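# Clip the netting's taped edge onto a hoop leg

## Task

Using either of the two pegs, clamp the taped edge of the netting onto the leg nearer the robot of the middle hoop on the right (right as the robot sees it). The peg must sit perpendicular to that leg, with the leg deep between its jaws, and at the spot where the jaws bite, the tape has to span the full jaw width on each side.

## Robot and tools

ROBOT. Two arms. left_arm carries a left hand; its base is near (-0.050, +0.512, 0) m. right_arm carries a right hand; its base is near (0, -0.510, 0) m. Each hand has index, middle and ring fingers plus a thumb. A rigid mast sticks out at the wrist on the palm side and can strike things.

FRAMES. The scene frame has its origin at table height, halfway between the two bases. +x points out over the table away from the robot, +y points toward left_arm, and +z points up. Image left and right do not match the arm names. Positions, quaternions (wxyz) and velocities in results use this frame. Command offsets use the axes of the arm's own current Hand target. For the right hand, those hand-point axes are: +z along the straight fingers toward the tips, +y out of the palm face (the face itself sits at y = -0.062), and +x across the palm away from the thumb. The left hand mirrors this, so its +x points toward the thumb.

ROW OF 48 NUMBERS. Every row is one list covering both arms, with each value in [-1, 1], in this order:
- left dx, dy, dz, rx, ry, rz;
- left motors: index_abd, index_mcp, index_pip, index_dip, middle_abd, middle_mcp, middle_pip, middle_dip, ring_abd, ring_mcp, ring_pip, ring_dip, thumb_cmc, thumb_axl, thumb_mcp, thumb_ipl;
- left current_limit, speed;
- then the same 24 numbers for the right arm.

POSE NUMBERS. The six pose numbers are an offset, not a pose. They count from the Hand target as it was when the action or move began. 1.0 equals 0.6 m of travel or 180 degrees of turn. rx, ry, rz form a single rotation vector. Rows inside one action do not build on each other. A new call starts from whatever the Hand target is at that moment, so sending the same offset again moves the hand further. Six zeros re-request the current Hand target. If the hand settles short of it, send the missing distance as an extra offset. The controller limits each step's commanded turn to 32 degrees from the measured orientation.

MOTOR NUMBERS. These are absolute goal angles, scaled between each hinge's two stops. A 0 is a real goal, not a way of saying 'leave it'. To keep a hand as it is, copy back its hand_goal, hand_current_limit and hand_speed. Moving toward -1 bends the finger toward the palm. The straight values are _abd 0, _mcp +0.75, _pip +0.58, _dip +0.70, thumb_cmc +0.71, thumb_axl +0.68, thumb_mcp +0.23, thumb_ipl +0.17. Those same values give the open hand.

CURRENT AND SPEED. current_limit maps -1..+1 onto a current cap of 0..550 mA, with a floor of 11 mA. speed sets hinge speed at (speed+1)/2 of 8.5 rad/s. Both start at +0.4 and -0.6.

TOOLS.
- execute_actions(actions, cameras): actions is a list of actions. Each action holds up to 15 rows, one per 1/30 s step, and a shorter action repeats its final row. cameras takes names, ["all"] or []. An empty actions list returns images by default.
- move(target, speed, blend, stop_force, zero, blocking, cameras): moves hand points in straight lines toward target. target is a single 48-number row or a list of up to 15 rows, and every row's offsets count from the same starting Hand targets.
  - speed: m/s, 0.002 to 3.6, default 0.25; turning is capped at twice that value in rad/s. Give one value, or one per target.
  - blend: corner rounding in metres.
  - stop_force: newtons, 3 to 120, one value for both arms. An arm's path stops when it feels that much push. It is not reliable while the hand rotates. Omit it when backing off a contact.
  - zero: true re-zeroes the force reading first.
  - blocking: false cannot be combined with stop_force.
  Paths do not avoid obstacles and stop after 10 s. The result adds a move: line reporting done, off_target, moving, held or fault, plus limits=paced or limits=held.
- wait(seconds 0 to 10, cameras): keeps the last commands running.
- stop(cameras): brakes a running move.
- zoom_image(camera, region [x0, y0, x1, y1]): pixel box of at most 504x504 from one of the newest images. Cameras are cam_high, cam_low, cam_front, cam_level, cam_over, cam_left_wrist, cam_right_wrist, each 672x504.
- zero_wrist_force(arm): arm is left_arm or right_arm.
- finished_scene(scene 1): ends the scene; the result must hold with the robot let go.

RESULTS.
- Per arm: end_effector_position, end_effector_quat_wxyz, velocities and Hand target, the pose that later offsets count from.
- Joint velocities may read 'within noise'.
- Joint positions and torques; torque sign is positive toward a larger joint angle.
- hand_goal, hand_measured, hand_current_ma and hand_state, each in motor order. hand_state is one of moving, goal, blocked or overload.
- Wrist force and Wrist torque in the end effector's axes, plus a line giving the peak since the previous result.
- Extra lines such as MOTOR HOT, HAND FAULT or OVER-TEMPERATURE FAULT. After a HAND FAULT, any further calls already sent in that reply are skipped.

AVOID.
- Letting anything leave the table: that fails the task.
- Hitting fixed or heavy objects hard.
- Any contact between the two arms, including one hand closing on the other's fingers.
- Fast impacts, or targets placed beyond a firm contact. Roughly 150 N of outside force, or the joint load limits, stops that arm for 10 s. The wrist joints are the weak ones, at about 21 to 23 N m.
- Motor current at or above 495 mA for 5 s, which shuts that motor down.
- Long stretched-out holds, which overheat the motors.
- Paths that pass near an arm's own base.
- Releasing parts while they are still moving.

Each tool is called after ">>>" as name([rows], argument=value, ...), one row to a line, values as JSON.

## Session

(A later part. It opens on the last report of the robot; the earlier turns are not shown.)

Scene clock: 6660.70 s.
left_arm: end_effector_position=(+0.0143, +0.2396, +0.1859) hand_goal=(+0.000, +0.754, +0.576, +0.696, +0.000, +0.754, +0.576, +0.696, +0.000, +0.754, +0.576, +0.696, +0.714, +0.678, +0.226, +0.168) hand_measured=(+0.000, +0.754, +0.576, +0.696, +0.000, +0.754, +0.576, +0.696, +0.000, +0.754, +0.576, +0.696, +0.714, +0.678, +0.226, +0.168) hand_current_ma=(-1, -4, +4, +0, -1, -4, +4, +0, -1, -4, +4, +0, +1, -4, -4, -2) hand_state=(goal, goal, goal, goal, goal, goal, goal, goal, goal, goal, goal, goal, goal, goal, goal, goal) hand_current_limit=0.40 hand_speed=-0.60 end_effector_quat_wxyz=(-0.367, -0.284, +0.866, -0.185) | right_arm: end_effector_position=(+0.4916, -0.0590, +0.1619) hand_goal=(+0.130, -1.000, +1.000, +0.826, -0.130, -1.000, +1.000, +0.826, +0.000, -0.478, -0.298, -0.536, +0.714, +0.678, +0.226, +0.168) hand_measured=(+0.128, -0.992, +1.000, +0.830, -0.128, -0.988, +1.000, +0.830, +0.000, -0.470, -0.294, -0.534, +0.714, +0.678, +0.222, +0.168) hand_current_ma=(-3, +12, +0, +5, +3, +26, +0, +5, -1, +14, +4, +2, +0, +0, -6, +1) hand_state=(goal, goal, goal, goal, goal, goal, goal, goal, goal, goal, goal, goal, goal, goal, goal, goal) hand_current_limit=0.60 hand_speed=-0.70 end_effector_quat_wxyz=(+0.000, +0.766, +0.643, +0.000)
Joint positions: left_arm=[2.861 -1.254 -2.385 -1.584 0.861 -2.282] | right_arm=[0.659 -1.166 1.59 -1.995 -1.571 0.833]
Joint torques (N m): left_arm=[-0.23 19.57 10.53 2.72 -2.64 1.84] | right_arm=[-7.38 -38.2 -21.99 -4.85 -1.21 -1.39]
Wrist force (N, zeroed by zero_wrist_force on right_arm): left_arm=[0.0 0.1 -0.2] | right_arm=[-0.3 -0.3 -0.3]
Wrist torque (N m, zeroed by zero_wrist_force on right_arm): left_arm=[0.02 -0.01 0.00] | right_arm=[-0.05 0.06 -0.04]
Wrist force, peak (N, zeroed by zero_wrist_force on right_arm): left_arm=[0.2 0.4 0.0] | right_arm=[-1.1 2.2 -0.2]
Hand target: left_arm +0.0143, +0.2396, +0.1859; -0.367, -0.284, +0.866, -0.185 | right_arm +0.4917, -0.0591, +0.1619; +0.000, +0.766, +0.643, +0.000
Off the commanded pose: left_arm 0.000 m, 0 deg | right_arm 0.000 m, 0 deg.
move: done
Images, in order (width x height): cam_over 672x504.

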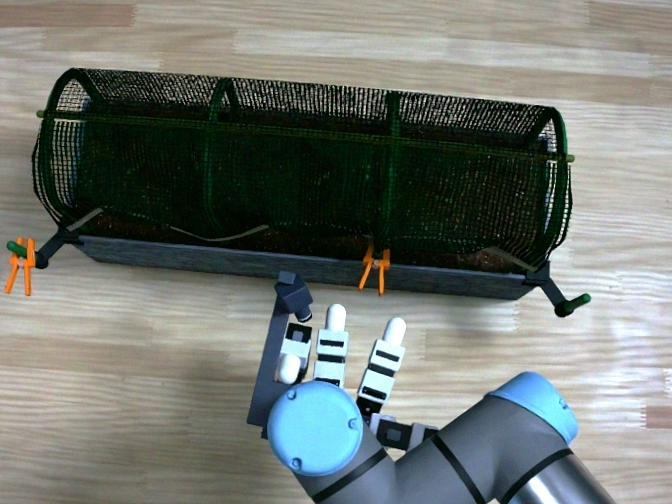

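>>> execute_actions(actions=[], cameras=["cam_over", "cam_level", "cam_front"])

>>> zoom_image(camera="cam_over", region=[330, 230, 430, 330])

>>> zoom_image(camera="cam_level", region=[400, 280, 490, 350])

>>> zoom_image(camera="cam_front", region=[365, 215, 435, 275])

Scene clock: 6690.50 s.
left_arm: end_effector_position=(+0.0143, +0.2396, +0.1859) hand_goal=(+0.000, +0.754, +0.576, +0.696, +0.000, +0.754, +0.576, +0.696, +0.000, +0.754, +0.576, +0.696, +0.714, +0.678, +0.226, +0.168) hand_measured=(+0.000, +0.754, +0.576, +0.696, +0.000, +0.754, +0.576, +0.696, +0.000, +0.754, +0.576, +0.696, +0.714, +0.678, +0.226, +0.168) hand_current_ma=(-1, -4, +4, +0, -1, -4, +4, +0, -1, -4, +4, +0, +1, -4, -4, -2) hand_state=(goal, goal, goal, goal, goal, goal, goal, goal, goal, goal, goal, goal, goal, goal, goal, goal) hand_current_limit=0.40 hand_speed=-0.60 end_effector_quat_wxyz=(-0.367, -0.284, +0.866, -0.185) | right_arm: end_effector_position=(+0.4917, -0.0591, +0.1619) hand_goal=(+0.130, -1.000, +1.000, +0.826, -0.130, -1.000, +1.000, +0.826, +0.000, -0.478, -0.298, -0.536, +0.714, +0.678, +0.226, +0.168) hand_measured=(+0.128, -0.992, +1.000, +0.830, -0.128, -0.988, +1.000, +0.830, +0.000, -0.470, -0.294, -0.534, +0.714, +0.678, +0.222, +0.168) hand_current_ma=(-3, +12, +0, +5, +3, +26, +0, +5, -1, +14, +4, +2, +0, +0, -6, +1) hand_state=(goal, goal, goal, goal, goal, goal, goal, goal, goal, goal, goal, goal, goal, goal, goal, goal) hand_current_limit=0.60 hand_speed=-0.70 end_effector_quat_wxyz=(+0.000, +0.766, +0.643, +0.000)
Joint positions: left_arm=[2.861 -1.254 -2.385 -1.584 0.861 -2.282] | right_arm=[0.659 -1.166 1.59 -1.995 -1.571 0.833]
Joint velocities: within noise
Joint torques (N m): left_arm=[0.52 19.47 10.8 2.79 -2.73 2.04] | right_arm=[-8.58 -24.71 -30.32 -5.04 0.44 -1.48]
Wrist force (N, zeroed by zero_wrist_force on right_arm): left_arm=[-0.3 0.3 0.1] | right_arm=[-0.3 -0.3 0.0]
Wrist torque (N m, zeroed by zero_wrist_force on right_arm): left_arm=[0.03 0.03 -0.03] | right_arm=[-0.06 0.05 -0.04]
Wrist force, peak (N, zeroed by zero_wrist_force on right_arm): left_arm=[-0.1 0.4 -0.3] | right_arm=[-0.4 -0.5 -0.1]
Hand target: left_arm +0.0143, +0.2396, +0.1859; -0.367, -0.284, +0.866, -0.185 | right_arm +0.4917, -0.0591, +0.1619; +0.000, +0.766, +0.643, +0.000
Off the commanded pose: left_arm 0.000 m, 0 deg | right_arm 0.000 m, 0 deg.
Images, in order (width x height): cam_front 672x504, cam_level 672x504, cam_over 672x504.

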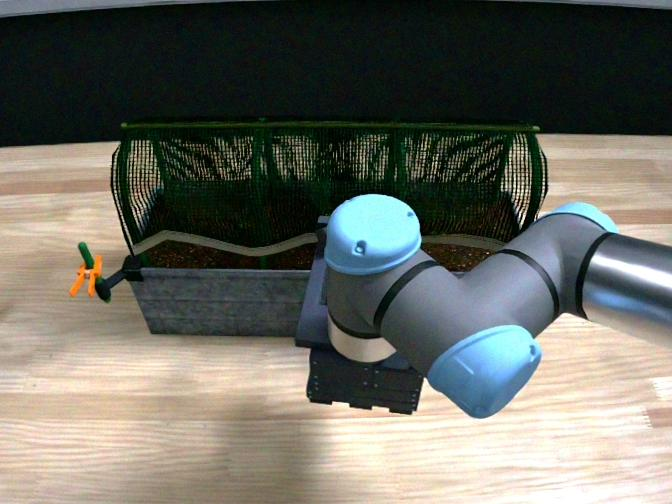

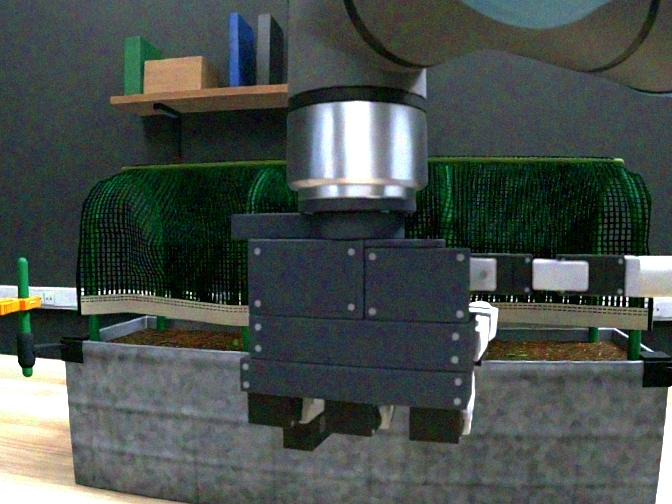

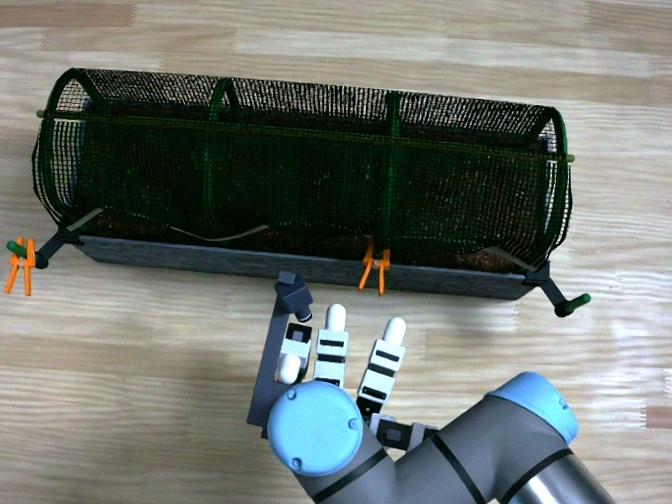

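Scaled by 5.040 from the camera's 672x504 image, which has a finer 960x720 frame.

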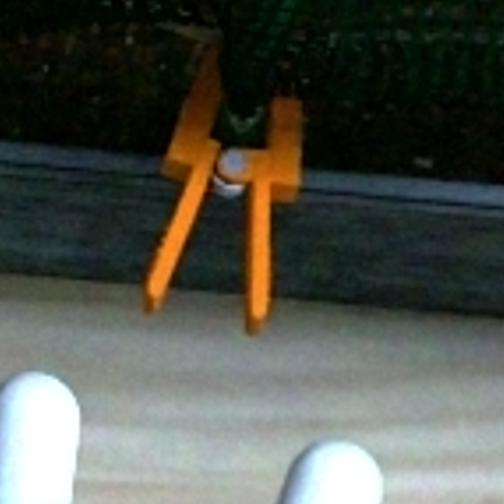

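Scaled by 5.600 from the camera's 672x504 image, which has a finer 960x720 frame.

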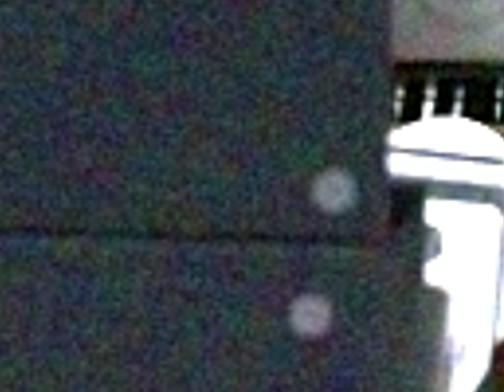

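Scaled by 7.200 from the camera's 672x504 image, which has a finer 960x720 frame.

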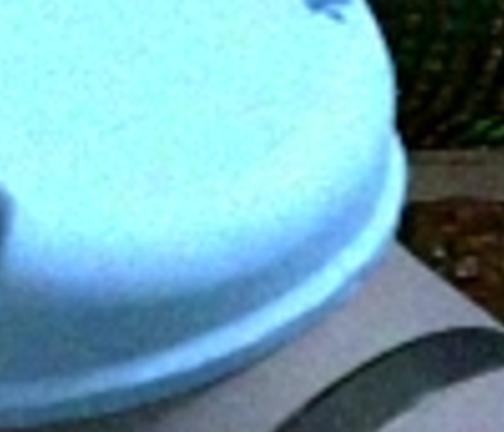

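>>> move(target=[0,0,0,0,0,0,0,0.754,0.576,0.696,0,0.754,0.576,0.696,0,0.754,0.576,0.696,0.714,0.678,0.226,0.168,0.4,-0.6, 0,0.0833,0,0,0,0,0.13,-1,1,0.826,-0.13,-1,1,0.826,0,-0.479,-0.299,-0.536,0.714,0.678,0.226,0.168,0.6,-0.7], speed=0.04, stop_force=6, cameras=["cam_over"])

>>> zoom_image(camera="cam_over", region=[330, 230, 430, 330])

Scene clock: 6707.27 s.
left_arm: end_effector_position=(+0.0143, +0.2396, +0.1859) hand_goal=(+0.000, +0.754, +0.576, +0.696, +0.000, +0.754, +0.576, +0.696, +0.000, +0.754, +0.576, +0.696, +0.714, +0.678, +0.226, +0.168) hand_measured=(+0.000, +0.754, +0.576, +0.696, +0.000, +0.754, +0.576, +0.696, +0.000, +0.754, +0.576, +0.696, +0.714, +0.678, +0.226, +0.168) hand_current_ma=(-1, -4, +4, +0, -1, -4, +4, +0, -1, -4, +4, +0, +1, -4, -4, -2) hand_state=(goal, goal, goal, goal, goal, goal, goal, goal, goal, goal, goal, goal, goal, goal, goal, goal) hand_current_limit=0.40 hand_speed=-0.60 end_effector_quat_wxyz=(-0.367, -0.284, +0.866, -0.185) | right_arm: end_effector_position=(+0.5409, -0.0677, +0.1619) hand_goal=(+0.130, -1.000, +1.000, +0.826, -0.130, -1.000, +1.000, +0.826, +0.000, -0.478, -0.298, -0.536, +0.714, +0.678, +0.226, +0.168) hand_measured=(+0.128, -0.992, +1.000, +0.830, -0.128, -0.988, +1.000, +0.830, +0.000, -0.470, -0.294, -0.534, +0.714, +0.678, +0.222, +0.168) hand_current_ma=(-3, +12, +0, +5, +3, +26, +0, +5, -1, +14, +4, +2, +0, +0, -6, +1) hand_state=(goal, goal, goal, goal, goal, goal, goal, goal, goal, goal, goal, goal, goal, goal, goal, goal) hand_current_limit=0.60 hand_speed=-0.70 end_effector_quat_wxyz=(+0.000, +0.766, +0.643, +0.000)
Joint positions: left_arm=[2.861 -1.254 -2.385 -1.584 0.861 -2.282] | right_arm=[0.603 -1.107 1.502 -1.965 -1.571 0.776]
Joint torques (N m): left_arm=[-1.55 20.17 9.97 2.77 -2.65 1.86] | right_arm=[9.55 -55.46 -7.6 -4.49 -0.31 1.25]
Wrist force (N, zeroed by zero_wrist_force on right_arm): left_arm=[0.3 0.3 -0.2] | right_arm=[-0.2 -0.2 -0.1]
Wrist torque (N m, zeroed by zero_wrist_force on right_arm): left_arm=[0.04 -0.05 0.01] | right_arm=[-0.03 0.05 0.14]
Wrist force, peak (N, zeroed by zero_wrist_force on right_arm): left_arm=[-0.2 0.2 -0.5] | right_arm=[0.8 -1.9 0.0]
Hand target: left_arm +0.0143, +0.2396, +0.1859; -0.367, -0.284, +0.866, -0.185 | right_arm +0.5409, -0.0677, +0.1619; +0.000, +0.766, +0.643, +0.000
Off the commanded pose: left_arm 0.000 m, 0 deg | right_arm 0.000 m, 0 deg.
move: done
Images, in order (width x height): cam_over 672x504.

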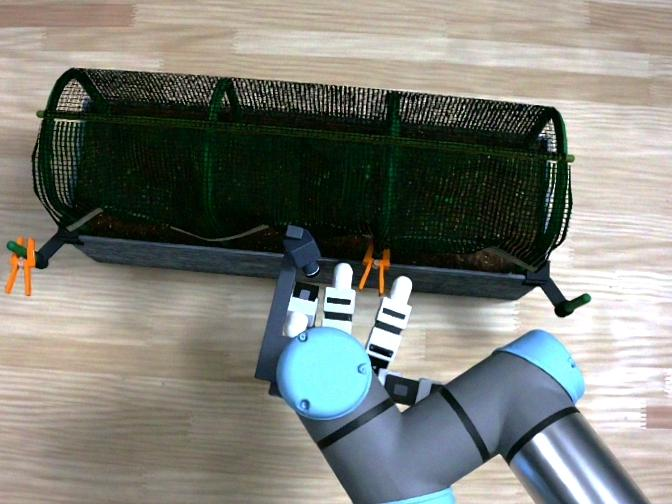

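Scaled by 5.040 from the camera's 672x504 image, which has a finer 960x720 frame.

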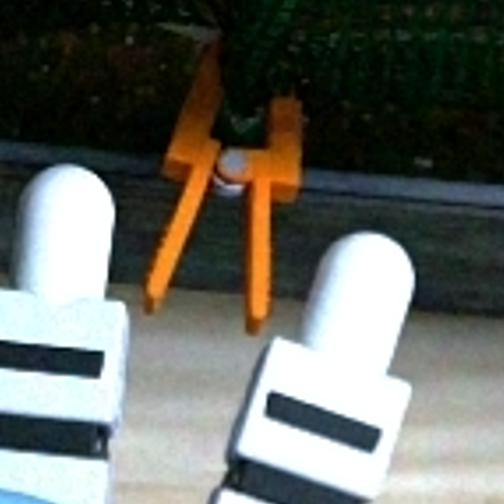

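>>> move(target=[0,0,0,0,0,0,0,0.754,0.576,0.696,0,0.754,0.576,0.696,0,0.754,0.576,0.696,0.714,0.678,0.226,0.168,0.4,-0.6, 0.0023,-0.0033,0,0,0,0,0.13,-1,1,0.826,-0.13,-1,1,0.826,0,-0.479,-0.299,-0.536,0.714,0.678,0.226,0.168,0.6,-0.7], speed=0.02)

>>> move(target=[0,0,0,0,0,0,0,0.754,0.576,0.696,0,0.754,0.576,0.696,0,0.754,0.576,0.696,0.714,0.678,0.226,0.168,0.4,-0.6, 0,0,0,0,0,0,0.0,-1,1,0.826,0.0,-1,1,0.826,0,-0.479,-0.299,-0.536,0.714,0.678,0.226,0.168,0.6,-0.93], speed=0.02, cameras=["cam_over"])

>>> zoom_image(camera="cam_over", region=[330, 230, 430, 330])

Scene clock: 6726.73 s.
left_arm: end_effector_position=(+0.0143, +0.2396, +0.1859) hand_goal=(+0.000, +0.754, +0.576, +0.696, +0.000, +0.754, +0.576, +0.696, +0.000, +0.754, +0.576, +0.696, +0.714, +0.678, +0.226, +0.168) hand_measured=(+0.000, +0.754, +0.576, +0.696, +0.000, +0.754, +0.576, +0.696, +0.000, +0.754, +0.576, +0.696, +0.714, +0.678, +0.226, +0.168) hand_current_ma=(-1, -4, +4, +0, -1, -4, +4, +0, -1, -4, +4, +0, +1, -4, -4, -2) hand_state=(goal, goal, goal, goal, goal, goal, goal, goal, goal, goal, goal, goal, goal, goal, goal, goal) hand_current_limit=0.40 hand_speed=-0.60 end_effector_quat_wxyz=(-0.367, -0.284, +0.866, -0.185) | right_arm: end_effector_position=(+0.5391, -0.0660, +0.1619) hand_goal=(+0.130, -1.000, +1.000, +0.826, -0.130, -1.000, +1.000, +0.826, +0.000, -0.478, -0.298, -0.536, +0.714, +0.678, +0.226, +0.168) hand_measured=(+0.128, -0.992, +1.000, +0.830, -0.128, -0.988, +1.000, +0.830, +0.000, -0.470, -0.294, -0.534, +0.714, +0.678, +0.222, +0.168) hand_current_ma=(-3, +12, +0, +5, +3, +26, +0, +5, -1, +14, +4, +2, +0, +0, -6, +1) hand_state=(goal, goal, goal, goal, goal, goal, goal, goal, goal, goal, goal, goal, goal, goal, goal, goal) hand_current_limit=0.60 hand_speed=-0.70 end_effector_quat_wxyz=(+0.000, +0.766, +0.643, +0.000)
Joint positions: left_arm=[2.861 -1.254 -2.385 -1.584 0.861 -2.282] | right_arm=[0.606 -1.107 1.502 -1.965 -1.571 0.78]
Joint torques (N m): left_arm=[-0.2 20.3 10.41 2.56 -2.63 1.94] | right_arm=[5.25 -39.27 -27.82 -2.41 0.64 0.6]
Wrist force (N, zeroed by zero_wrist_force on right_arm): left_arm=[0.1 0.0 -0.1] | right_arm=[0.0 -0.4 0.0]
Wrist torque (N m, zeroed by zero_wrist_force on right_arm): left_arm=[0.00 -0.01 0.01] | right_arm=[-0.07 0.02 0.16]
Wrist force, peak (N, zeroed by zero_wrist_force on right_arm): left_arm=[0.1 0.1 -0.5] | right_arm=[-0.2 -0.3 0.0]
Hand target: left_arm +0.0143, +0.2396, +0.1859; -0.367, -0.284, +0.866, -0.185 | right_arm +0.5392, -0.0660, +0.1619; +0.000, +0.766, +0.643, +0.000
Off the commanded pose: left_arm 0.000 m, 0 deg | right_arm 0.000 m, 0 deg.
move: done

Scene clock: 6727.40 s.
left_arm: end_effector_position=(+0.0143, +0.2396, +0.1859) hand_goal=(+0.000, +0.754, +0.576, +0.696, +0.000, +0.754, +0.576, +0.696, +0.000, +0.754, +0.576, +0.696, +0.714, +0.678, +0.226, +0.168) hand_measured=(+0.000, +0.754, +0.576, +0.696, +0.000, +0.754, +0.576, +0.696, +0.000, +0.754, +0.576, +0.696, +0.714, +0.678, +0.226, +0.168) hand_current_ma=(-1, -4, +4, +0, -1, -4, +4, +0, -1, -4, +4, +0, +1, -4, -4, -2) hand_state=(goal, goal, goal, goal, goal, goal, goal, goal, goal, goal, goal, goal, goal, goal, goal, goal) hand_current_limit=0.40 hand_speed=-0.60 end_effector_quat_wxyz=(-0.367, -0.284, +0.866, -0.185) | right_arm: end_effector_position=(+0.5391, -0.0660, +0.1619) hand_goal=(+0.000, -1.000, +1.000, +0.826, +0.000, -1.000, +1.000, +0.826, +0.000, -0.478, -0.298, -0.536, +0.714, +0.678, +0.226, +0.168) hand_measured=(+0.010, -0.992, +1.000, +0.830, -0.008, -0.988, +1.000, +0.830, +0.000, -0.470, -0.294, -0.534, +0.714, +0.678, +0.222, +0.168) hand_current_ma=(+14, +12, +0, +4, -12, +26, +0, +5, -1, +14, +4, +2, +0, +0, -6, +1) hand_state=(goal, goal, goal, goal, goal, goal, goal, goal, goal, goal, goal, goal, goal, goal, goal, goal) hand_current_limit=0.60 hand_speed=-0.93 end_effector_quat_wxyz=(+0.000, +0.766, +0.643, +0.000)
Joint positions: left_arm=[2.861 -1.254 -2.385 -1.584 0.861 -2.282] | right_arm=[0.606 -1.107 1.502 -1.965 -1.571 0.78]
Joint torques (N m): left_arm=[-1.57 20.45 9.56 2.91 -2.84 2.22] | right_arm=[-7.51 -28 -29.95 -1.54 0.69 -1.45]
Wrist force (N, zeroed by zero_wrist_force on right_arm): left_arm=[-0.2 0.0 -0.3] | right_arm=[-0.2 -0.2 -0.1]
Wrist torque (N m, zeroed by zero_wrist_force on right_arm): left_arm=[0.01 0.00 0.00] | right_arm=[-0.04 0.03 0.17]
Wrist force, peak (N, zeroed by zero_wrist_force on right_arm): left_arm=[0.0 0.4 -0.2] | right_arm=[-0.4 -0.3 0.1]
Hand target: left_arm +0.0143, +0.2396, +0.1859; -0.367, -0.284, +0.866, -0.185 | right_arm +0.5392, -0.0660, +0.1619; +0.000, +0.766, +0.643, +0.000
Off the commanded pose: left_arm 0.000 m, 0 deg | right_arm 0.000 m, 0 deg.
move: done
Images, in order (width x height): cam_over 672x504.

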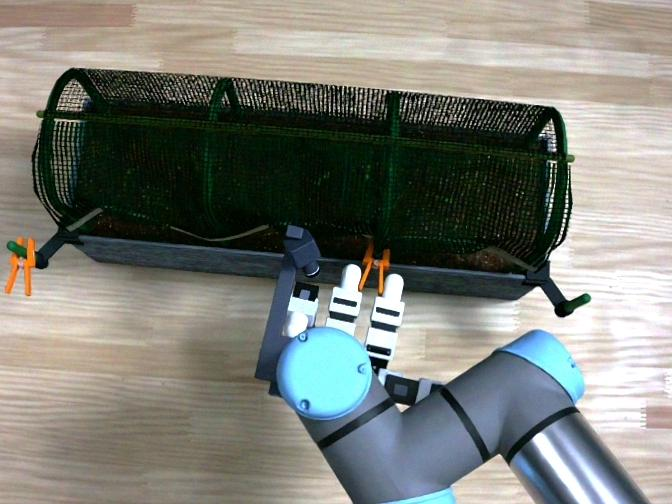

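Scaled by 5.040 from the camera's 672x504 image, which has a finer 960x720 frame.

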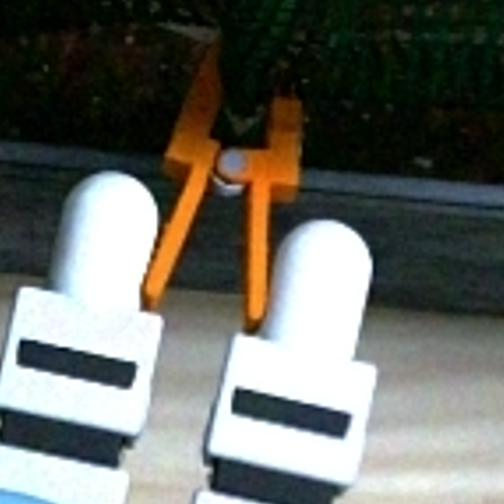

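>>> move(target=[0,0,0,0,0,0,0,0.754,0.576,0.696,0,0.754,0.576,0.696,0,0.754,0.576,0.696,0.714,0.678,0.226,0.168,0.4,-0.6, 0,0,0,0,0,0,-0.2,-1,1,0.826,0.2,-1,1,0.826,0,-0.479,-0.299,-0.536,0.714,0.678,0.226,0.168,0.7,-0.93], speed=0.02, cameras=["cam_over"])

>>> zoom_image(camera="cam_over", region=[330, 230, 430, 330])

>>> move(target=[0,0,0,0,0,0,0,0.754,0.576,0.696,0,0.754,0.576,0.696,0,0.754,0.576,0.696,0.714,0.678,0.226,0.168,0.4,-0.6, 0,0,0.0117,0,0,0,-0.2,-1,1,0.826,0.2,-1,1,0.826,0,-0.479,-0.299,-0.536,0.714,0.678,0.226,0.168,0.7,-0.93], speed=0.02, stop_force=12, cameras=["cam_over"])

>>> zoom_image(camera="cam_over", region=[330, 230, 430, 330])

Scene clock: 6738.83 s.
left_arm: end_effector_position=(+0.0143, +0.2396, +0.1859) hand_goal=(+0.000, +0.754, +0.576, +0.696, +0.000, +0.754, +0.576, +0.696, +0.000, +0.754, +0.576, +0.696, +0.714, +0.678, +0.226, +0.168) hand_measured=(+0.000, +0.754, +0.576, +0.696, +0.000, +0.754, +0.576, +0.696, +0.000, +0.754, +0.576, +0.696, +0.714, +0.678, +0.226, +0.168) hand_current_ma=(-1, -4, +4, +0, -1, -4, +4, +0, -1, -4, +4, +0, +1, -4, -4, -2) hand_state=(goal, goal, goal, goal, goal, goal, goal, goal, goal, goal, goal, goal, goal, goal, goal, goal) hand_current_limit=0.40 hand_speed=-0.60 end_effector_quat_wxyz=(-0.367, -0.284, +0.866, -0.185) | right_arm: end_effector_position=(+0.5392, -0.0660, +0.1619) hand_goal=(-0.200, -1.000, +1.000, +0.826, +0.200, -1.000, +1.000, +0.826, +0.000, -0.478, -0.298, -0.536, +0.714, +0.678, +0.226, +0.168) hand_measured=(-0.014, -0.994, +1.000, +0.828, +0.004, -0.988, +1.000, +0.830, +0.000, -0.470, -0.294, -0.534, +0.714, +0.678, +0.222, +0.168) hand_current_ma=(+467, +11, +0, +3, -467, +26, +0, +5, -1, +14, +4, +2, +0, +0, -6, +1) hand_state=(blocked, goal, goal, goal, blocked, goal, goal, goal, goal, goal, goal, goal, goal, goal, goal, goal) hand_current_limit=0.70 hand_speed=-0.93 end_effector_quat_wxyz=(+0.000, +0.766, +0.643, +0.000)
Joint positions: left_arm=[2.861 -1.254 -2.385 -1.584 0.861 -2.282] | right_arm=[0.606 -1.107 1.502 -1.965 -1.571 0.78]
Joint torques (N m): left_arm=[-1.32 20.98 10.32 2.99 -2.72 1.82] | right_arm=[-6.64 -28.46 -30 -1.92 0.24 -1.59]
Wrist force (N, zeroed by zero_wrist_force on right_arm): left_arm=[0.1 0.2 0.0] | right_arm=[-0.4 -0.3 -0.1]
Wrist torque (N m, zeroed by zero_wrist_force on right_arm): left_arm=[0.02 -0.03 0.01] | right_arm=[-0.06 0.05 0.18]
Wrist force, peak (N, zeroed by zero_wrist_force on right_arm): left_arm=[0.1 0.4 -0.2] | right_arm=[-0.6 -0.2 -0.4]
Hand target: left_arm +0.0143, +0.2396, +0.1859; -0.367, -0.284, +0.866, -0.185 | right_arm +0.5392, -0.0660, +0.1619; +0.000, +0.766, +0.643, +0.000
Off the commanded pose: left_arm 0.000 m, 0 deg | right_arm 0.000 m, 0 deg.
move: done
Images, in order (width x height): cam_over 672x504.

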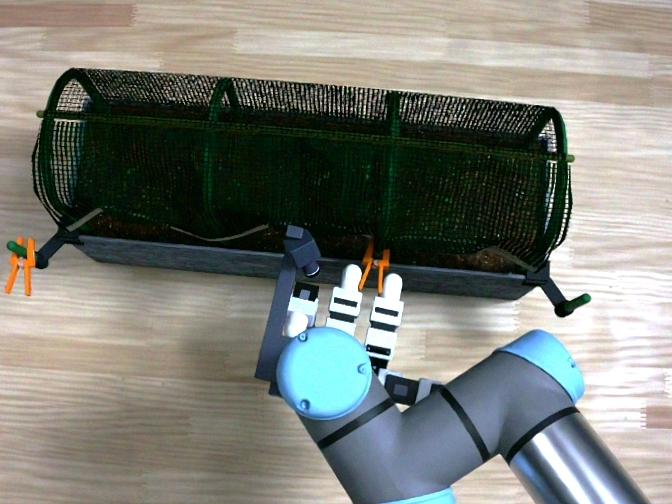

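Scaled by 5.040 from the camera's 672x504 image, which has a finer 960x720 frame.

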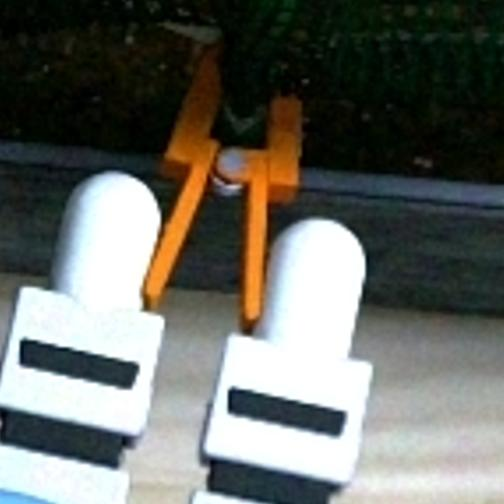

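Scene clock: 6740.70 s.
left_arm: end_effector_position=(+0.0143, +0.2396, +0.1859) hand_goal=(+0.000, +0.754, +0.576, +0.696, +0.000, +0.754, +0.576, +0.696, +0.000, +0.754, +0.576, +0.696, +0.714, +0.678, +0.226, +0.168) hand_measured=(+0.000, +0.754, +0.576, +0.696, +0.000, +0.754, +0.576, +0.696, +0.000, +0.754, +0.576, +0.696, +0.714, +0.678, +0.226, +0.168) hand_current_ma=(-1, -4, +4, +0, -1, -4, +4, +0, -1, -4, +4, +0, +1, -4, -4, -2) hand_state=(goal, goal, goal, goal, goal, goal, goal, goal, goal, goal, goal, goal, goal, goal, goal, goal) hand_current_limit=0.40 hand_speed=-0.60 end_effector_quat_wxyz=(-0.367, -0.284, +0.866, -0.185) | right_arm: end_effector_position=(+0.5392, -0.0660, +0.1549) hand_goal=(-0.200, -1.000, +1.000, +0.826, +0.200, -1.000, +1.000, +0.826, +0.000, -0.478, -0.298, -0.536, +0.714, +0.678, +0.226, +0.168) hand_measured=(-0.014, -1.000, +0.992, +0.824, +0.004, -1.000, +1.000, +0.826, +0.000, -0.470, -0.294, -0.534, +0.714, +0.678, +0.222, +0.168) hand_current_ma=(+468, +0, -13, -3, -467, +0, +0, +1, -1, +14, +4, +2, +0, +0, -6, +1) hand_state=(blocked, goal, goal, goal, blocked, goal, goal, goal, goal, goal, goal, goal, goal, goal, goal, goal) hand_current_limit=0.70 hand_speed=-0.93 end_effector_quat_wxyz=(+0.000, +0.766, +0.643, +0.000)
Joint positions: left_arm=[2.861 -1.254 -2.385 -1.584 0.861 -2.282] | right_arm=[0.606 -1.101 1.512 -1.981 -1.571 0.78]
Joint torques (N m): left_arm=[0.01 20.31 11.06 2.81 -2.65 1.88] | right_arm=[-6.75 -53.93 -32.13 -1.08 0.59 -1.15]
Wrist force (N, zeroed by zero_wrist_force on right_arm): left_arm=[0.1 0.2 -0.3] | right_arm=[-0.6 -3.8 -1.3]
Wrist torque (N m, zeroed by zero_wrist_force on right_arm): left_arm=[0.04 -0.02 0.01] | right_arm=[-0.33 0.07 0.00]
Wrist force, peak (N, zeroed by zero_wrist_force on right_arm): left_arm=[-0.3 0.0 -0.4] | right_arm=[-0.3 -3.9 -1.6]
Hand target: left_arm +0.0143, +0.2396, +0.1859; -0.367, -0.284, +0.866, -0.185 | right_arm +0.5392, -0.0660, +0.1549; +0.000, +0.766, +0.643, +0.000
Off the commanded pose: left_arm 0.000 m, 0 deg | right_arm 0.000 m, 0 deg.
move: done
Images, in order (width x height): cam_over 672x504.

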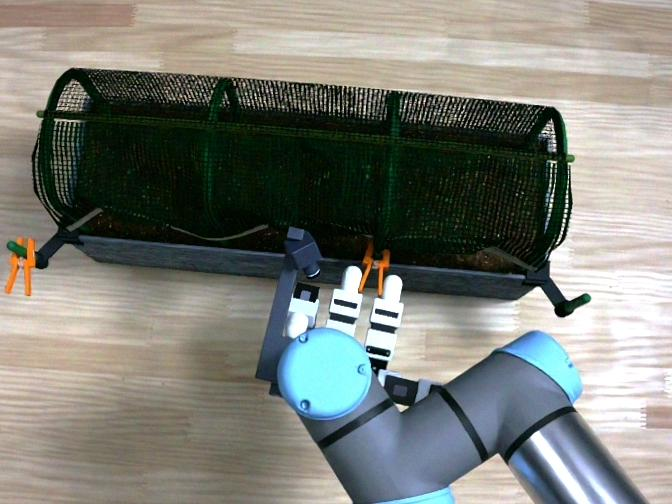

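Scaled by 5.040 from the camera's 672x504 image, which has a finer 960x720 frame.

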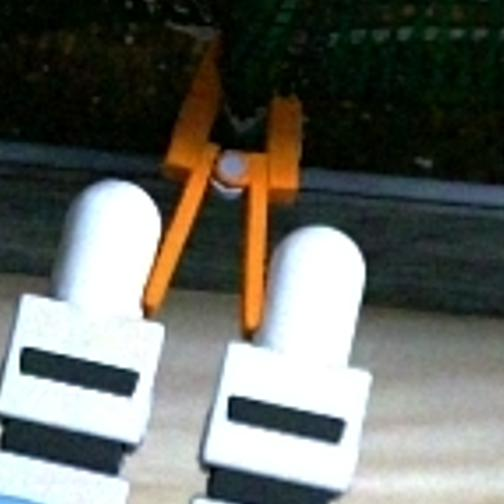

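>>> move(target=[0,0,0,0,0,0,0,0.754,0.576,0.696,0,0.754,0.576,0.696,0,0.754,0.576,0.696,0.714,0.678,0.226,0.168,0.4,-0.6, 0,0.01,0,0,0,0,-0.2,-1,1,0.826,0.2,-1,1,0.826,0,-0.479,-0.299,-0.536,0.714,0.678,0.226,0.168,0.7,-0.93], speed=0.02, stop_force=30, cameras=["cam_over"])

>>> zoom_image(camera="cam_over", region=[330, 230, 430, 330])

Scene clock: 6751.30 s.
left_arm: end_effector_position=(+0.0143, +0.2396, +0.1859) hand_goal=(+0.000, +0.754, +0.576, +0.696, +0.000, +0.754, +0.576, +0.696, +0.000, +0.754, +0.576, +0.696, +0.714, +0.678, +0.226, +0.168) hand_measured=(+0.000, +0.754, +0.576, +0.696, +0.000, +0.754, +0.576, +0.696, +0.000, +0.754, +0.576, +0.696, +0.714, +0.678, +0.226, +0.168) hand_current_ma=(-1, -4, +4, +0, -1, -4, +4, +0, -1, -4, +4, +0, +1, -4, -4, -2) hand_state=(goal, goal, goal, goal, goal, goal, goal, goal, goal, goal, goal, goal, goal, goal, goal, goal) hand_current_limit=0.40 hand_speed=-0.60 end_effector_quat_wxyz=(-0.367, -0.284, +0.866, -0.185) | right_arm: end_effector_position=(+0.5451, -0.0670, +0.1549) hand_goal=(-0.200, -1.000, +1.000, +0.826, +0.200, -1.000, +1.000, +0.826, +0.000, -0.478, -0.298, -0.536, +0.714, +0.678, +0.226, +0.168) hand_measured=(-0.018, -1.000, +0.990, +0.824, +0.004, -1.000, +0.994, +0.826, +0.000, -0.470, -0.294, -0.534, +0.714, +0.678, +0.222, +0.168) hand_current_ma=(+468, +0, -17, -3, -467, +0, -7, +0, -1, +14, +4, +2, +0, +0, -6, +1) hand_state=(blocked, goal, goal, goal, blocked, goal, goal, goal, goal, goal, goal, goal, goal, goal, goal, goal) hand_current_limit=0.70 hand_speed=-0.93 end_effector_quat_wxyz=(+0.000, +0.766, +0.643, +0.000)
Joint positions: left_arm=[2.861 -1.254 -2.385 -1.584 0.861 -2.282] | right_arm=[0.6 -1.093 1.5 -1.977 -1.571 0.774]
Joint torques (N m): left_arm=[-0.53 19.46 10.2 2.81 -2.82 1.97] | right_arm=[8.28 -52.65 -8.57 -5.08 -0.78 1.14]
Wrist force (N, zeroed by zero_wrist_force on right_arm): left_arm=[0.1 -0.1 -0.2] | right_arm=[-0.5 -11.0 -1.7]
Wrist torque (N m, zeroed by zero_wrist_force on right_arm): left_arm=[-0.01 -0.02 0.01] | right_arm=[-0.81 0.07 0.13]
Wrist force, peak (N, zeroed by zero_wrist_force on right_arm): left_arm=[0.1 -0.3 -0.5] | right_arm=[-0.6 -11.5 -1.6]
Hand target: left_arm +0.0143, +0.2396, +0.1859; -0.367, -0.284, +0.866, -0.185 | right_arm +0.5451, -0.0670, +0.1549; +0.000, +0.766, +0.643, +0.000
Off the commanded pose: left_arm 0.000 m, 0 deg | right_arm 0.000 m, 0 deg.
move: done
Images, in order (width x height): cam_over 672x504.

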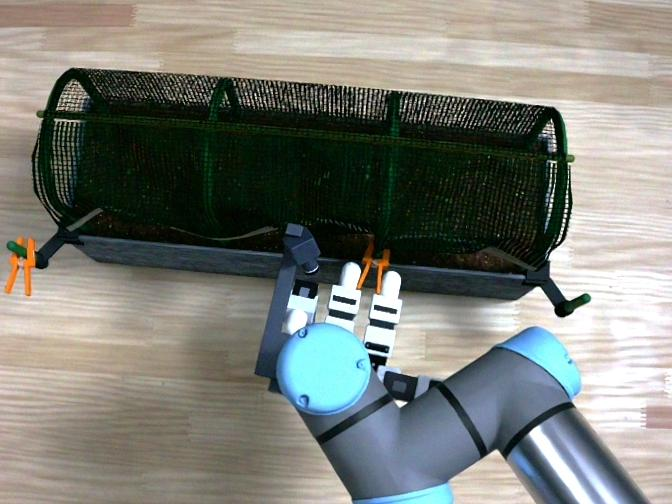

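Scaled by 5.040 from the camera's 672x504 image, which has a finer 960x720 frame.

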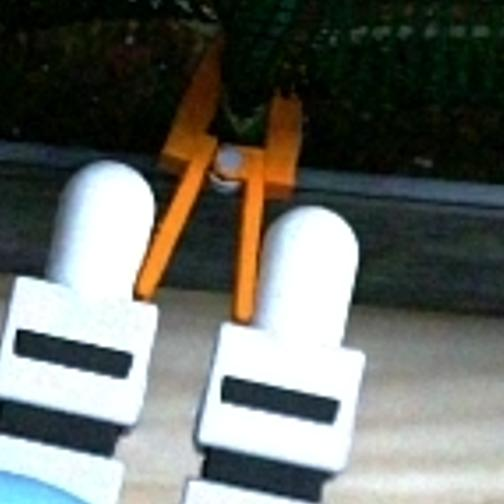

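>>> move(target=[0,0,0,0,0,0,0,0.754,0.576,0.696,0,0.754,0.576,0.696,0,0.754,0.576,0.696,0.714,0.678,0.226,0.168,0.4,-0.6, 0,0.01,0,0,0,0,-0.2,-1,1,0.826,0.2,-1,1,0.826,0,-0.479,-0.299,-0.536,0.714,0.678,0.226,0.168,0.7,-0.93], speed=0.02, stop_force=30, cameras=["cam_over", "cam_level"])

>>> zoom_image(camera="cam_over", region=[330, 230, 430, 330])

Scene clock: 6759.37 s.
left_arm: end_effector_position=(+0.0143, +0.2396, +0.1859) hand_goal=(+0.000, +0.754, +0.576, +0.696, +0.000, +0.754, +0.576, +0.696, +0.000, +0.754, +0.576, +0.696, +0.714, +0.678, +0.226, +0.168) hand_measured=(+0.000, +0.754, +0.576, +0.696, +0.000, +0.754, +0.576, +0.696, +0.000, +0.754, +0.576, +0.696, +0.714, +0.678, +0.226, +0.168) hand_current_ma=(-1, -4, +4, +0, -1, -4, +4, +0, -1, -4, +4, +0, +1, -4, -4, -2) hand_state=(goal, goal, goal, goal, goal, goal, goal, goal, goal, goal, goal, goal, goal, goal, goal, goal) hand_current_limit=0.40 hand_speed=-0.60 end_effector_quat_wxyz=(-0.367, -0.284, +0.866, -0.185) | right_arm: end_effector_position=(+0.5510, -0.0681, +0.1549) hand_goal=(-0.200, -1.000, +1.000, +0.826, +0.200, -1.000, +1.000, +0.826, +0.000, -0.478, -0.298, -0.536, +0.714, +0.678, +0.226, +0.168) hand_measured=(-0.032, -1.002, +0.966, +0.822, +0.004, -1.000, +0.978, +0.822, +0.000, -0.470, -0.294, -0.534, +0.714, +0.678, +0.222, +0.168) hand_current_ma=(+468, -1, -81, -7, -467, +0, -50, -5, -1, +14, +4, +2, +0, +0, -6, +1) hand_state=(blocked, goal, blocked, goal, blocked, goal, blocked, goal, goal, goal, goal, goal, goal, goal, goal, goal) hand_current_limit=0.70 hand_speed=-0.93 end_effector_quat_wxyz=(+0.000, +0.766, +0.643, +0.000)
Joint positions: left_arm=[2.861 -1.254 -2.385 -1.584 0.861 -2.282] | right_arm=[0.593 -1.086 1.489 -1.973 -1.571 0.767]
Joint torques (N m): left_arm=[-1.26 20.52 9.42 3.02 -2.62 1.81] | right_arm=[2.2 -49.98 -10.41 -6.47 -2.69 0.86]
Wrist force (N, zeroed by zero_wrist_force on right_arm): left_arm=[0.1 0.0 -0.2] | right_arm=[-0.9 -24.4 -4.8]
Wrist torque (N m, zeroed by zero_wrist_force on right_arm): left_arm=[0.00 -0.03 0.02] | right_arm=[-1.74 0.11 0.10]
Wrist force, peak (N, zeroed by zero_wrist_force on right_arm): left_arm=[-0.3 0.3 -0.3] | right_arm=[-1.0 -24.7 -4.6]
Hand target: left_arm +0.0143, +0.2396, +0.1859; -0.367, -0.284, +0.866, -0.185 | right_arm +0.5510, -0.0681, +0.1549; +0.000, +0.766, +0.643, +0.000
Off the commanded pose: left_arm 0.000 m, 0 deg | right_arm 0.000 m, 0 deg.
move: done
Images, in order (width x height): cam_level 672x504, cam_over 672x504.

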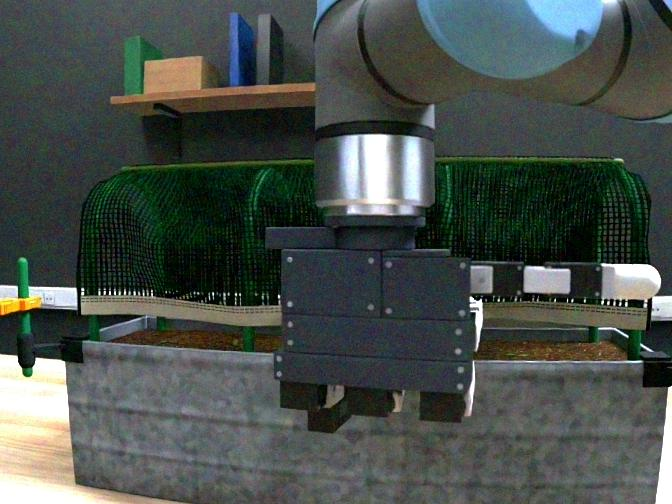

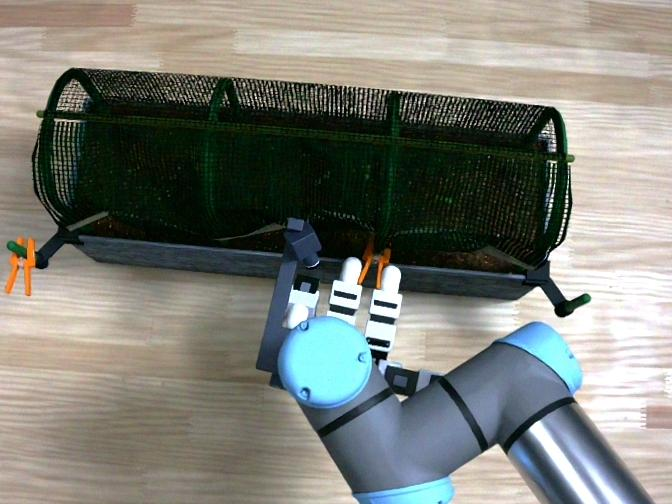

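Scaled by 5.040 from the camera's 672x504 image, which has a finer 960x720 frame.

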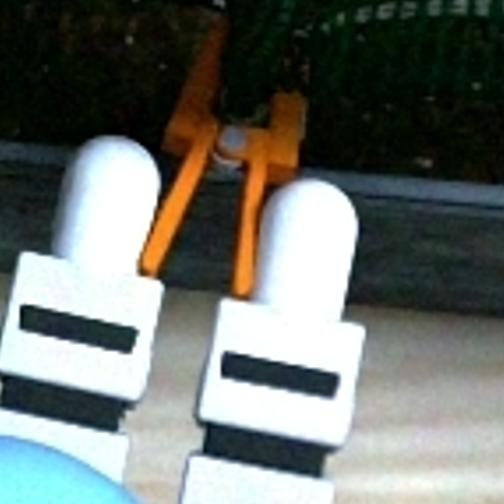

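>>> zoom_image(camera="cam_over", region=[355, 230, 405, 280])

>>> move(target=[0,0,0,0,0,0,0,0.754,0.576,0.696,0,0.754,0.576,0.696,0,0.754,0.576,0.696,0.714,0.678,0.226,0.168,0.4,-0.6, 0,0.0083,0,0,0,0,-0.2,-1,1,0.826,0.2,-1,1,0.826,0,-0.479,-0.299,-0.536,0.714,0.678,0.226,0.168,0.7,-0.93], speed=0.02, stop_force=25, cameras=["cam_over"])

>>> zoom_image(camera="cam_over", region=[330, 230, 430, 330])

>>> zoom_image(camera="cam_over", region=[355, 230, 405, 280])

Scaled by 10.080 from the camera's 672x504 image, which has a finer 960x720 frame.

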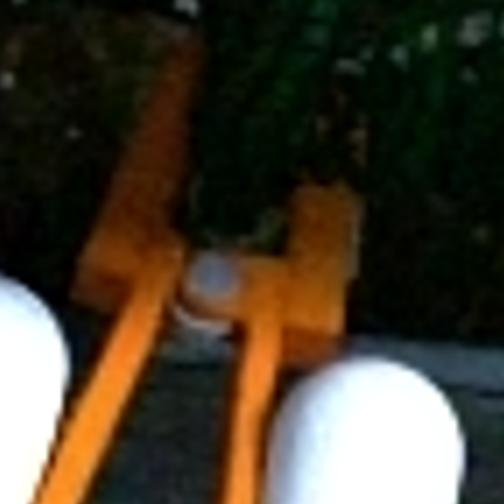

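Scene clock: 6770.90 s.
left_arm: end_effector_position=(+0.0143, +0.2396, +0.1859) hand_goal=(+0.000, +0.754, +0.576, +0.696, +0.000, +0.754, +0.576, +0.696, +0.000, +0.754, +0.576, +0.696, +0.714, +0.678, +0.226, +0.168) hand_measured=(+0.000, +0.754, +0.576, +0.696, +0.000, +0.754, +0.576, +0.696, +0.000, +0.754, +0.576, +0.696, +0.714, +0.678, +0.226, +0.168) hand_current_ma=(-1, -4, +4, +0, -1, -4, +4, +0, -1, -4, +4, +0, +1, -4, -4, -2) hand_state=(goal, goal, goal, goal, goal, goal, goal, goal, goal, goal, goal, goal, goal, goal, goal, goal) hand_current_limit=0.40 hand_speed=-0.60 end_effector_quat_wxyz=(-0.367, -0.284, +0.866, -0.185) | right_arm: end_effector_position=(+0.5559, -0.0690, +0.1548) hand_goal=(-0.200, -1.000, +1.000, +0.826, +0.200, -1.000, +1.000, +0.826, +0.000, -0.478, -0.298, -0.536, +0.714, +0.678, +0.226, +0.168) hand_measured=(-0.034, -1.000, +0.994, +0.824, +0.000, -0.996, +1.000, +0.826, +0.000, -0.470, -0.294, -0.534, +0.714, +0.678, +0.222, +0.168) hand_current_ma=(+467, +0, -8, -1, -467, +5, +0, +0, -1, +14, +4, +2, +0, +0, -6, +1) hand_state=(blocked, goal, goal, goal, blocked, goal, goal, goal, goal, goal, goal, goal, goal, goal, goal, goal) hand_current_limit=0.70 hand_speed=-0.93 end_effector_quat_wxyz=(+0.000, +0.766, +0.643, +0.000)
Joint positions: left_arm=[2.861 -1.254 -2.385 -1.584 0.861 -2.282] | right_arm=[0.588 -1.079 1.479 -1.97 -1.571 0.762]
Joint torques (N m): left_arm=[-0.26 19.89 11.01 2.93 -2.66 2.01] | right_arm=[8.38 -53.75 -9.43 -4.81 0.61 1.17]
Wrist force (N, zeroed by zero_wrist_force on right_arm): left_arm=[0.0 0.3 -0.1] | right_arm=[-0.7 -7.7 -1.0]
Wrist torque (N m, zeroed by zero_wrist_force on right_arm): left_arm=[0.03 -0.01 0.00] | right_arm=[-0.56 0.07 0.09]
Wrist force, peak (N, zeroed by zero_wrist_force on right_arm): left_arm=[0.2 0.3 -0.3] | right_arm=[-1.0 -24.9 -4.7]
Hand target: left_arm +0.0143, +0.2396, +0.1859; -0.367, -0.284, +0.866, -0.185 | right_arm +0.5559, -0.0689, +0.1549; +0.000, +0.766, +0.643, +0.000
Off the commanded pose: left_arm 0.000 m, 0 deg | right_arm 0.000 m, 0 deg.
move: done
Images, in order (width x height): cam_over 672x504.

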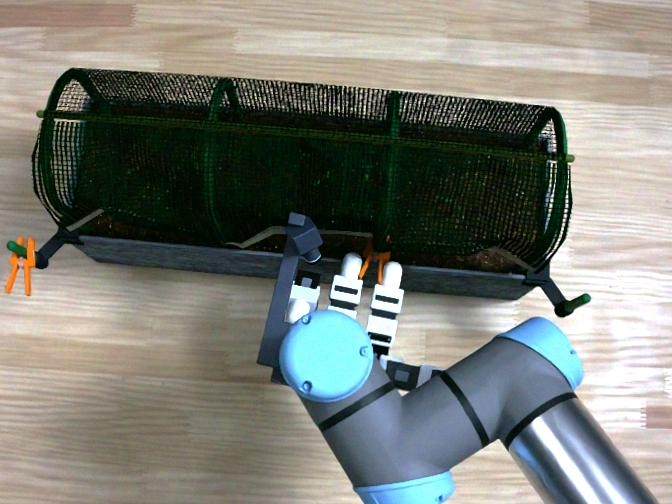

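Scaled by 5.040 from the camera's 672x504 image, which has a finer 960x720 frame.

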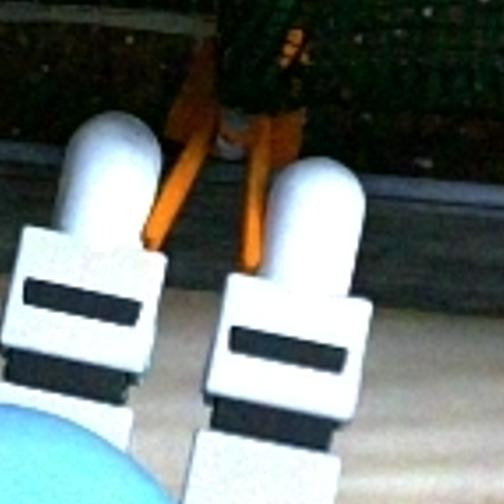

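Scaled by 10.080 from the camera's 672x504 image, which has a finer 960x720 frame.

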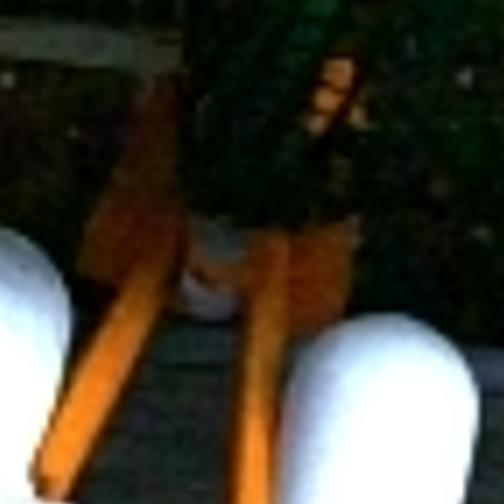

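>>> move(target=[0,0,0,0,0,0,0,0.754,0.576,0.696,0,0.754,0.576,0.696,0,0.754,0.576,0.696,0.714,0.678,0.226,0.168,0.4,-0.6, 0,0,0,0,0,0,0.13,-1,1,0.826,-0.13,-1,1,0.826,0,-0.479,-0.299,-0.536,0.714,0.678,0.226,0.168,0.6,-0.93], speed=0.02, cameras=["cam_over"])

>>> zoom_image(camera="cam_over", region=[330, 230, 430, 330])

>>> zoom_image(camera="cam_over", region=[355, 230, 405, 280])

Scene clock: 6785.00 s.
left_arm: end_effector_position=(+0.0143, +0.2396, +0.1859) hand_goal=(+0.000, +0.754, +0.576, +0.696, +0.000, +0.754, +0.576, +0.696, +0.000, +0.754, +0.576, +0.696, +0.714, +0.678, +0.226, +0.168) hand_measured=(+0.000, +0.754, +0.576, +0.696, +0.000, +0.754, +0.576, +0.696, +0.000, +0.754, +0.576, +0.696, +0.714, +0.678, +0.226, +0.168) hand_current_ma=(-1, -4, +4, +0, -1, -4, +4, +0, -1, -4, +4, +0, +1, -4, -4, -2) hand_state=(goal, goal, goal, goal, goal, goal, goal, goal, goal, goal, goal, goal, goal, goal, goal, goal) hand_current_limit=0.40 hand_speed=-0.60 end_effector_quat_wxyz=(-0.367, -0.284, +0.866, -0.185) | right_arm: end_effector_position=(+0.5559, -0.0689, +0.1549) hand_goal=(+0.130, -1.000, +1.000, +0.826, -0.130, -1.000, +1.000, +0.826, +0.000, -0.478, -0.298, -0.536, +0.714, +0.678, +0.226, +0.168) hand_measured=(+0.108, -0.998, +1.000, +0.826, -0.126, -0.992, +1.000, +0.826, +0.000, -0.470, -0.294, -0.534, +0.714, +0.678, +0.222, +0.168) hand_current_ma=(-41, +4, +0, +1, +3, +12, +0, +0, -1, +14, +4, +2, +0, +0, -6, +1) hand_state=(blocked, goal, goal, goal, goal, goal, goal, goal, goal, goal, goal, goal, goal, goal, goal, goal) hand_current_limit=0.60 hand_speed=-0.93 end_effector_quat_wxyz=(+0.000, +0.766, +0.643, +0.000)
Joint positions: left_arm=[2.861 -1.254 -2.385 -1.584 0.861 -2.282] | right_arm=[0.588 -1.079 1.479 -1.97 -1.571 0.762]
Joint torques (N m): left_arm=[0.09 18.8 10.9 2.66 -2.9 1.99] | right_arm=[8.75 -53.01 -9.42 -4.92 -0.24 1.16]
Wrist force (N, zeroed by zero_wrist_force on right_arm): left_arm=[-0.1 0.2 0.1] | right_arm=[0.3 -3.3 0.2]
Wrist torque (N m, zeroed by zero_wrist_force on right_arm): left_arm=[0.00 0.01 -0.01] | right_arm=[-0.27 0.05 0.12]
Wrist force, peak (N, zeroed by zero_wrist_force on right_arm): left_arm=[0.1 0.4 -0.6] | right_arm=[-0.6 -7.8 -1.2]
Hand target: left_arm +0.0143, +0.2396, +0.1859; -0.367, -0.284, +0.866, -0.185 | right_arm +0.5559, -0.0689, +0.1549; +0.000, +0.766, +0.643, +0.000
Off the commanded pose: left_arm 0.000 m, 0 deg | right_arm 0.000 m, 0 deg.
move: done
Images, in order (width x height): cam_over 672x504.

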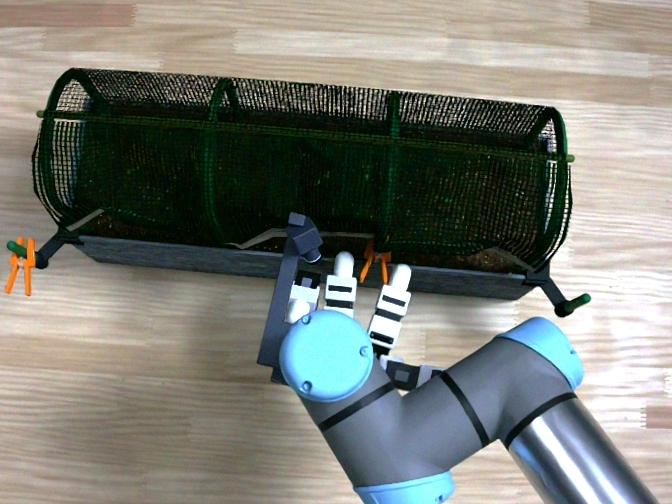

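Scaled by 5.040 from the camera's 672x504 image, which has a finer 960x720 frame.

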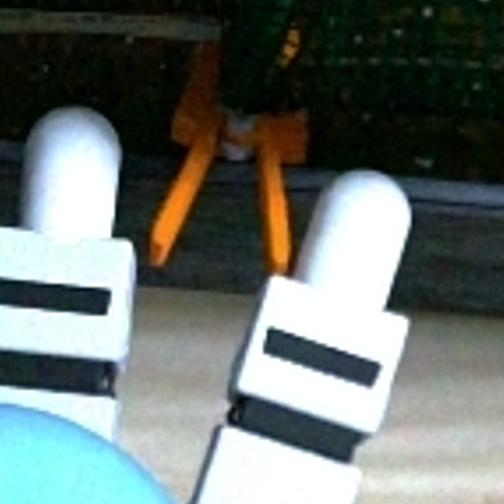

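Scaled by 10.080 from the camera's 672x504 image, which has a finer 960x720 frame.

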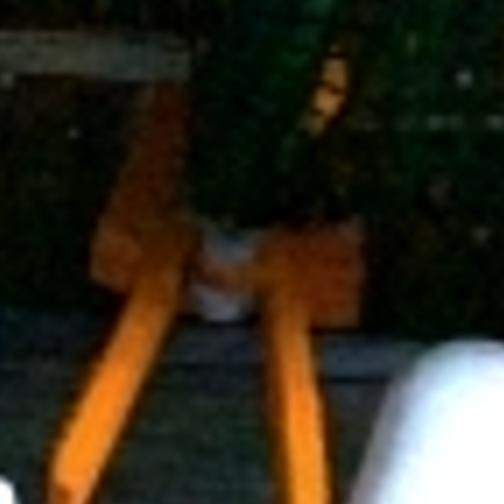

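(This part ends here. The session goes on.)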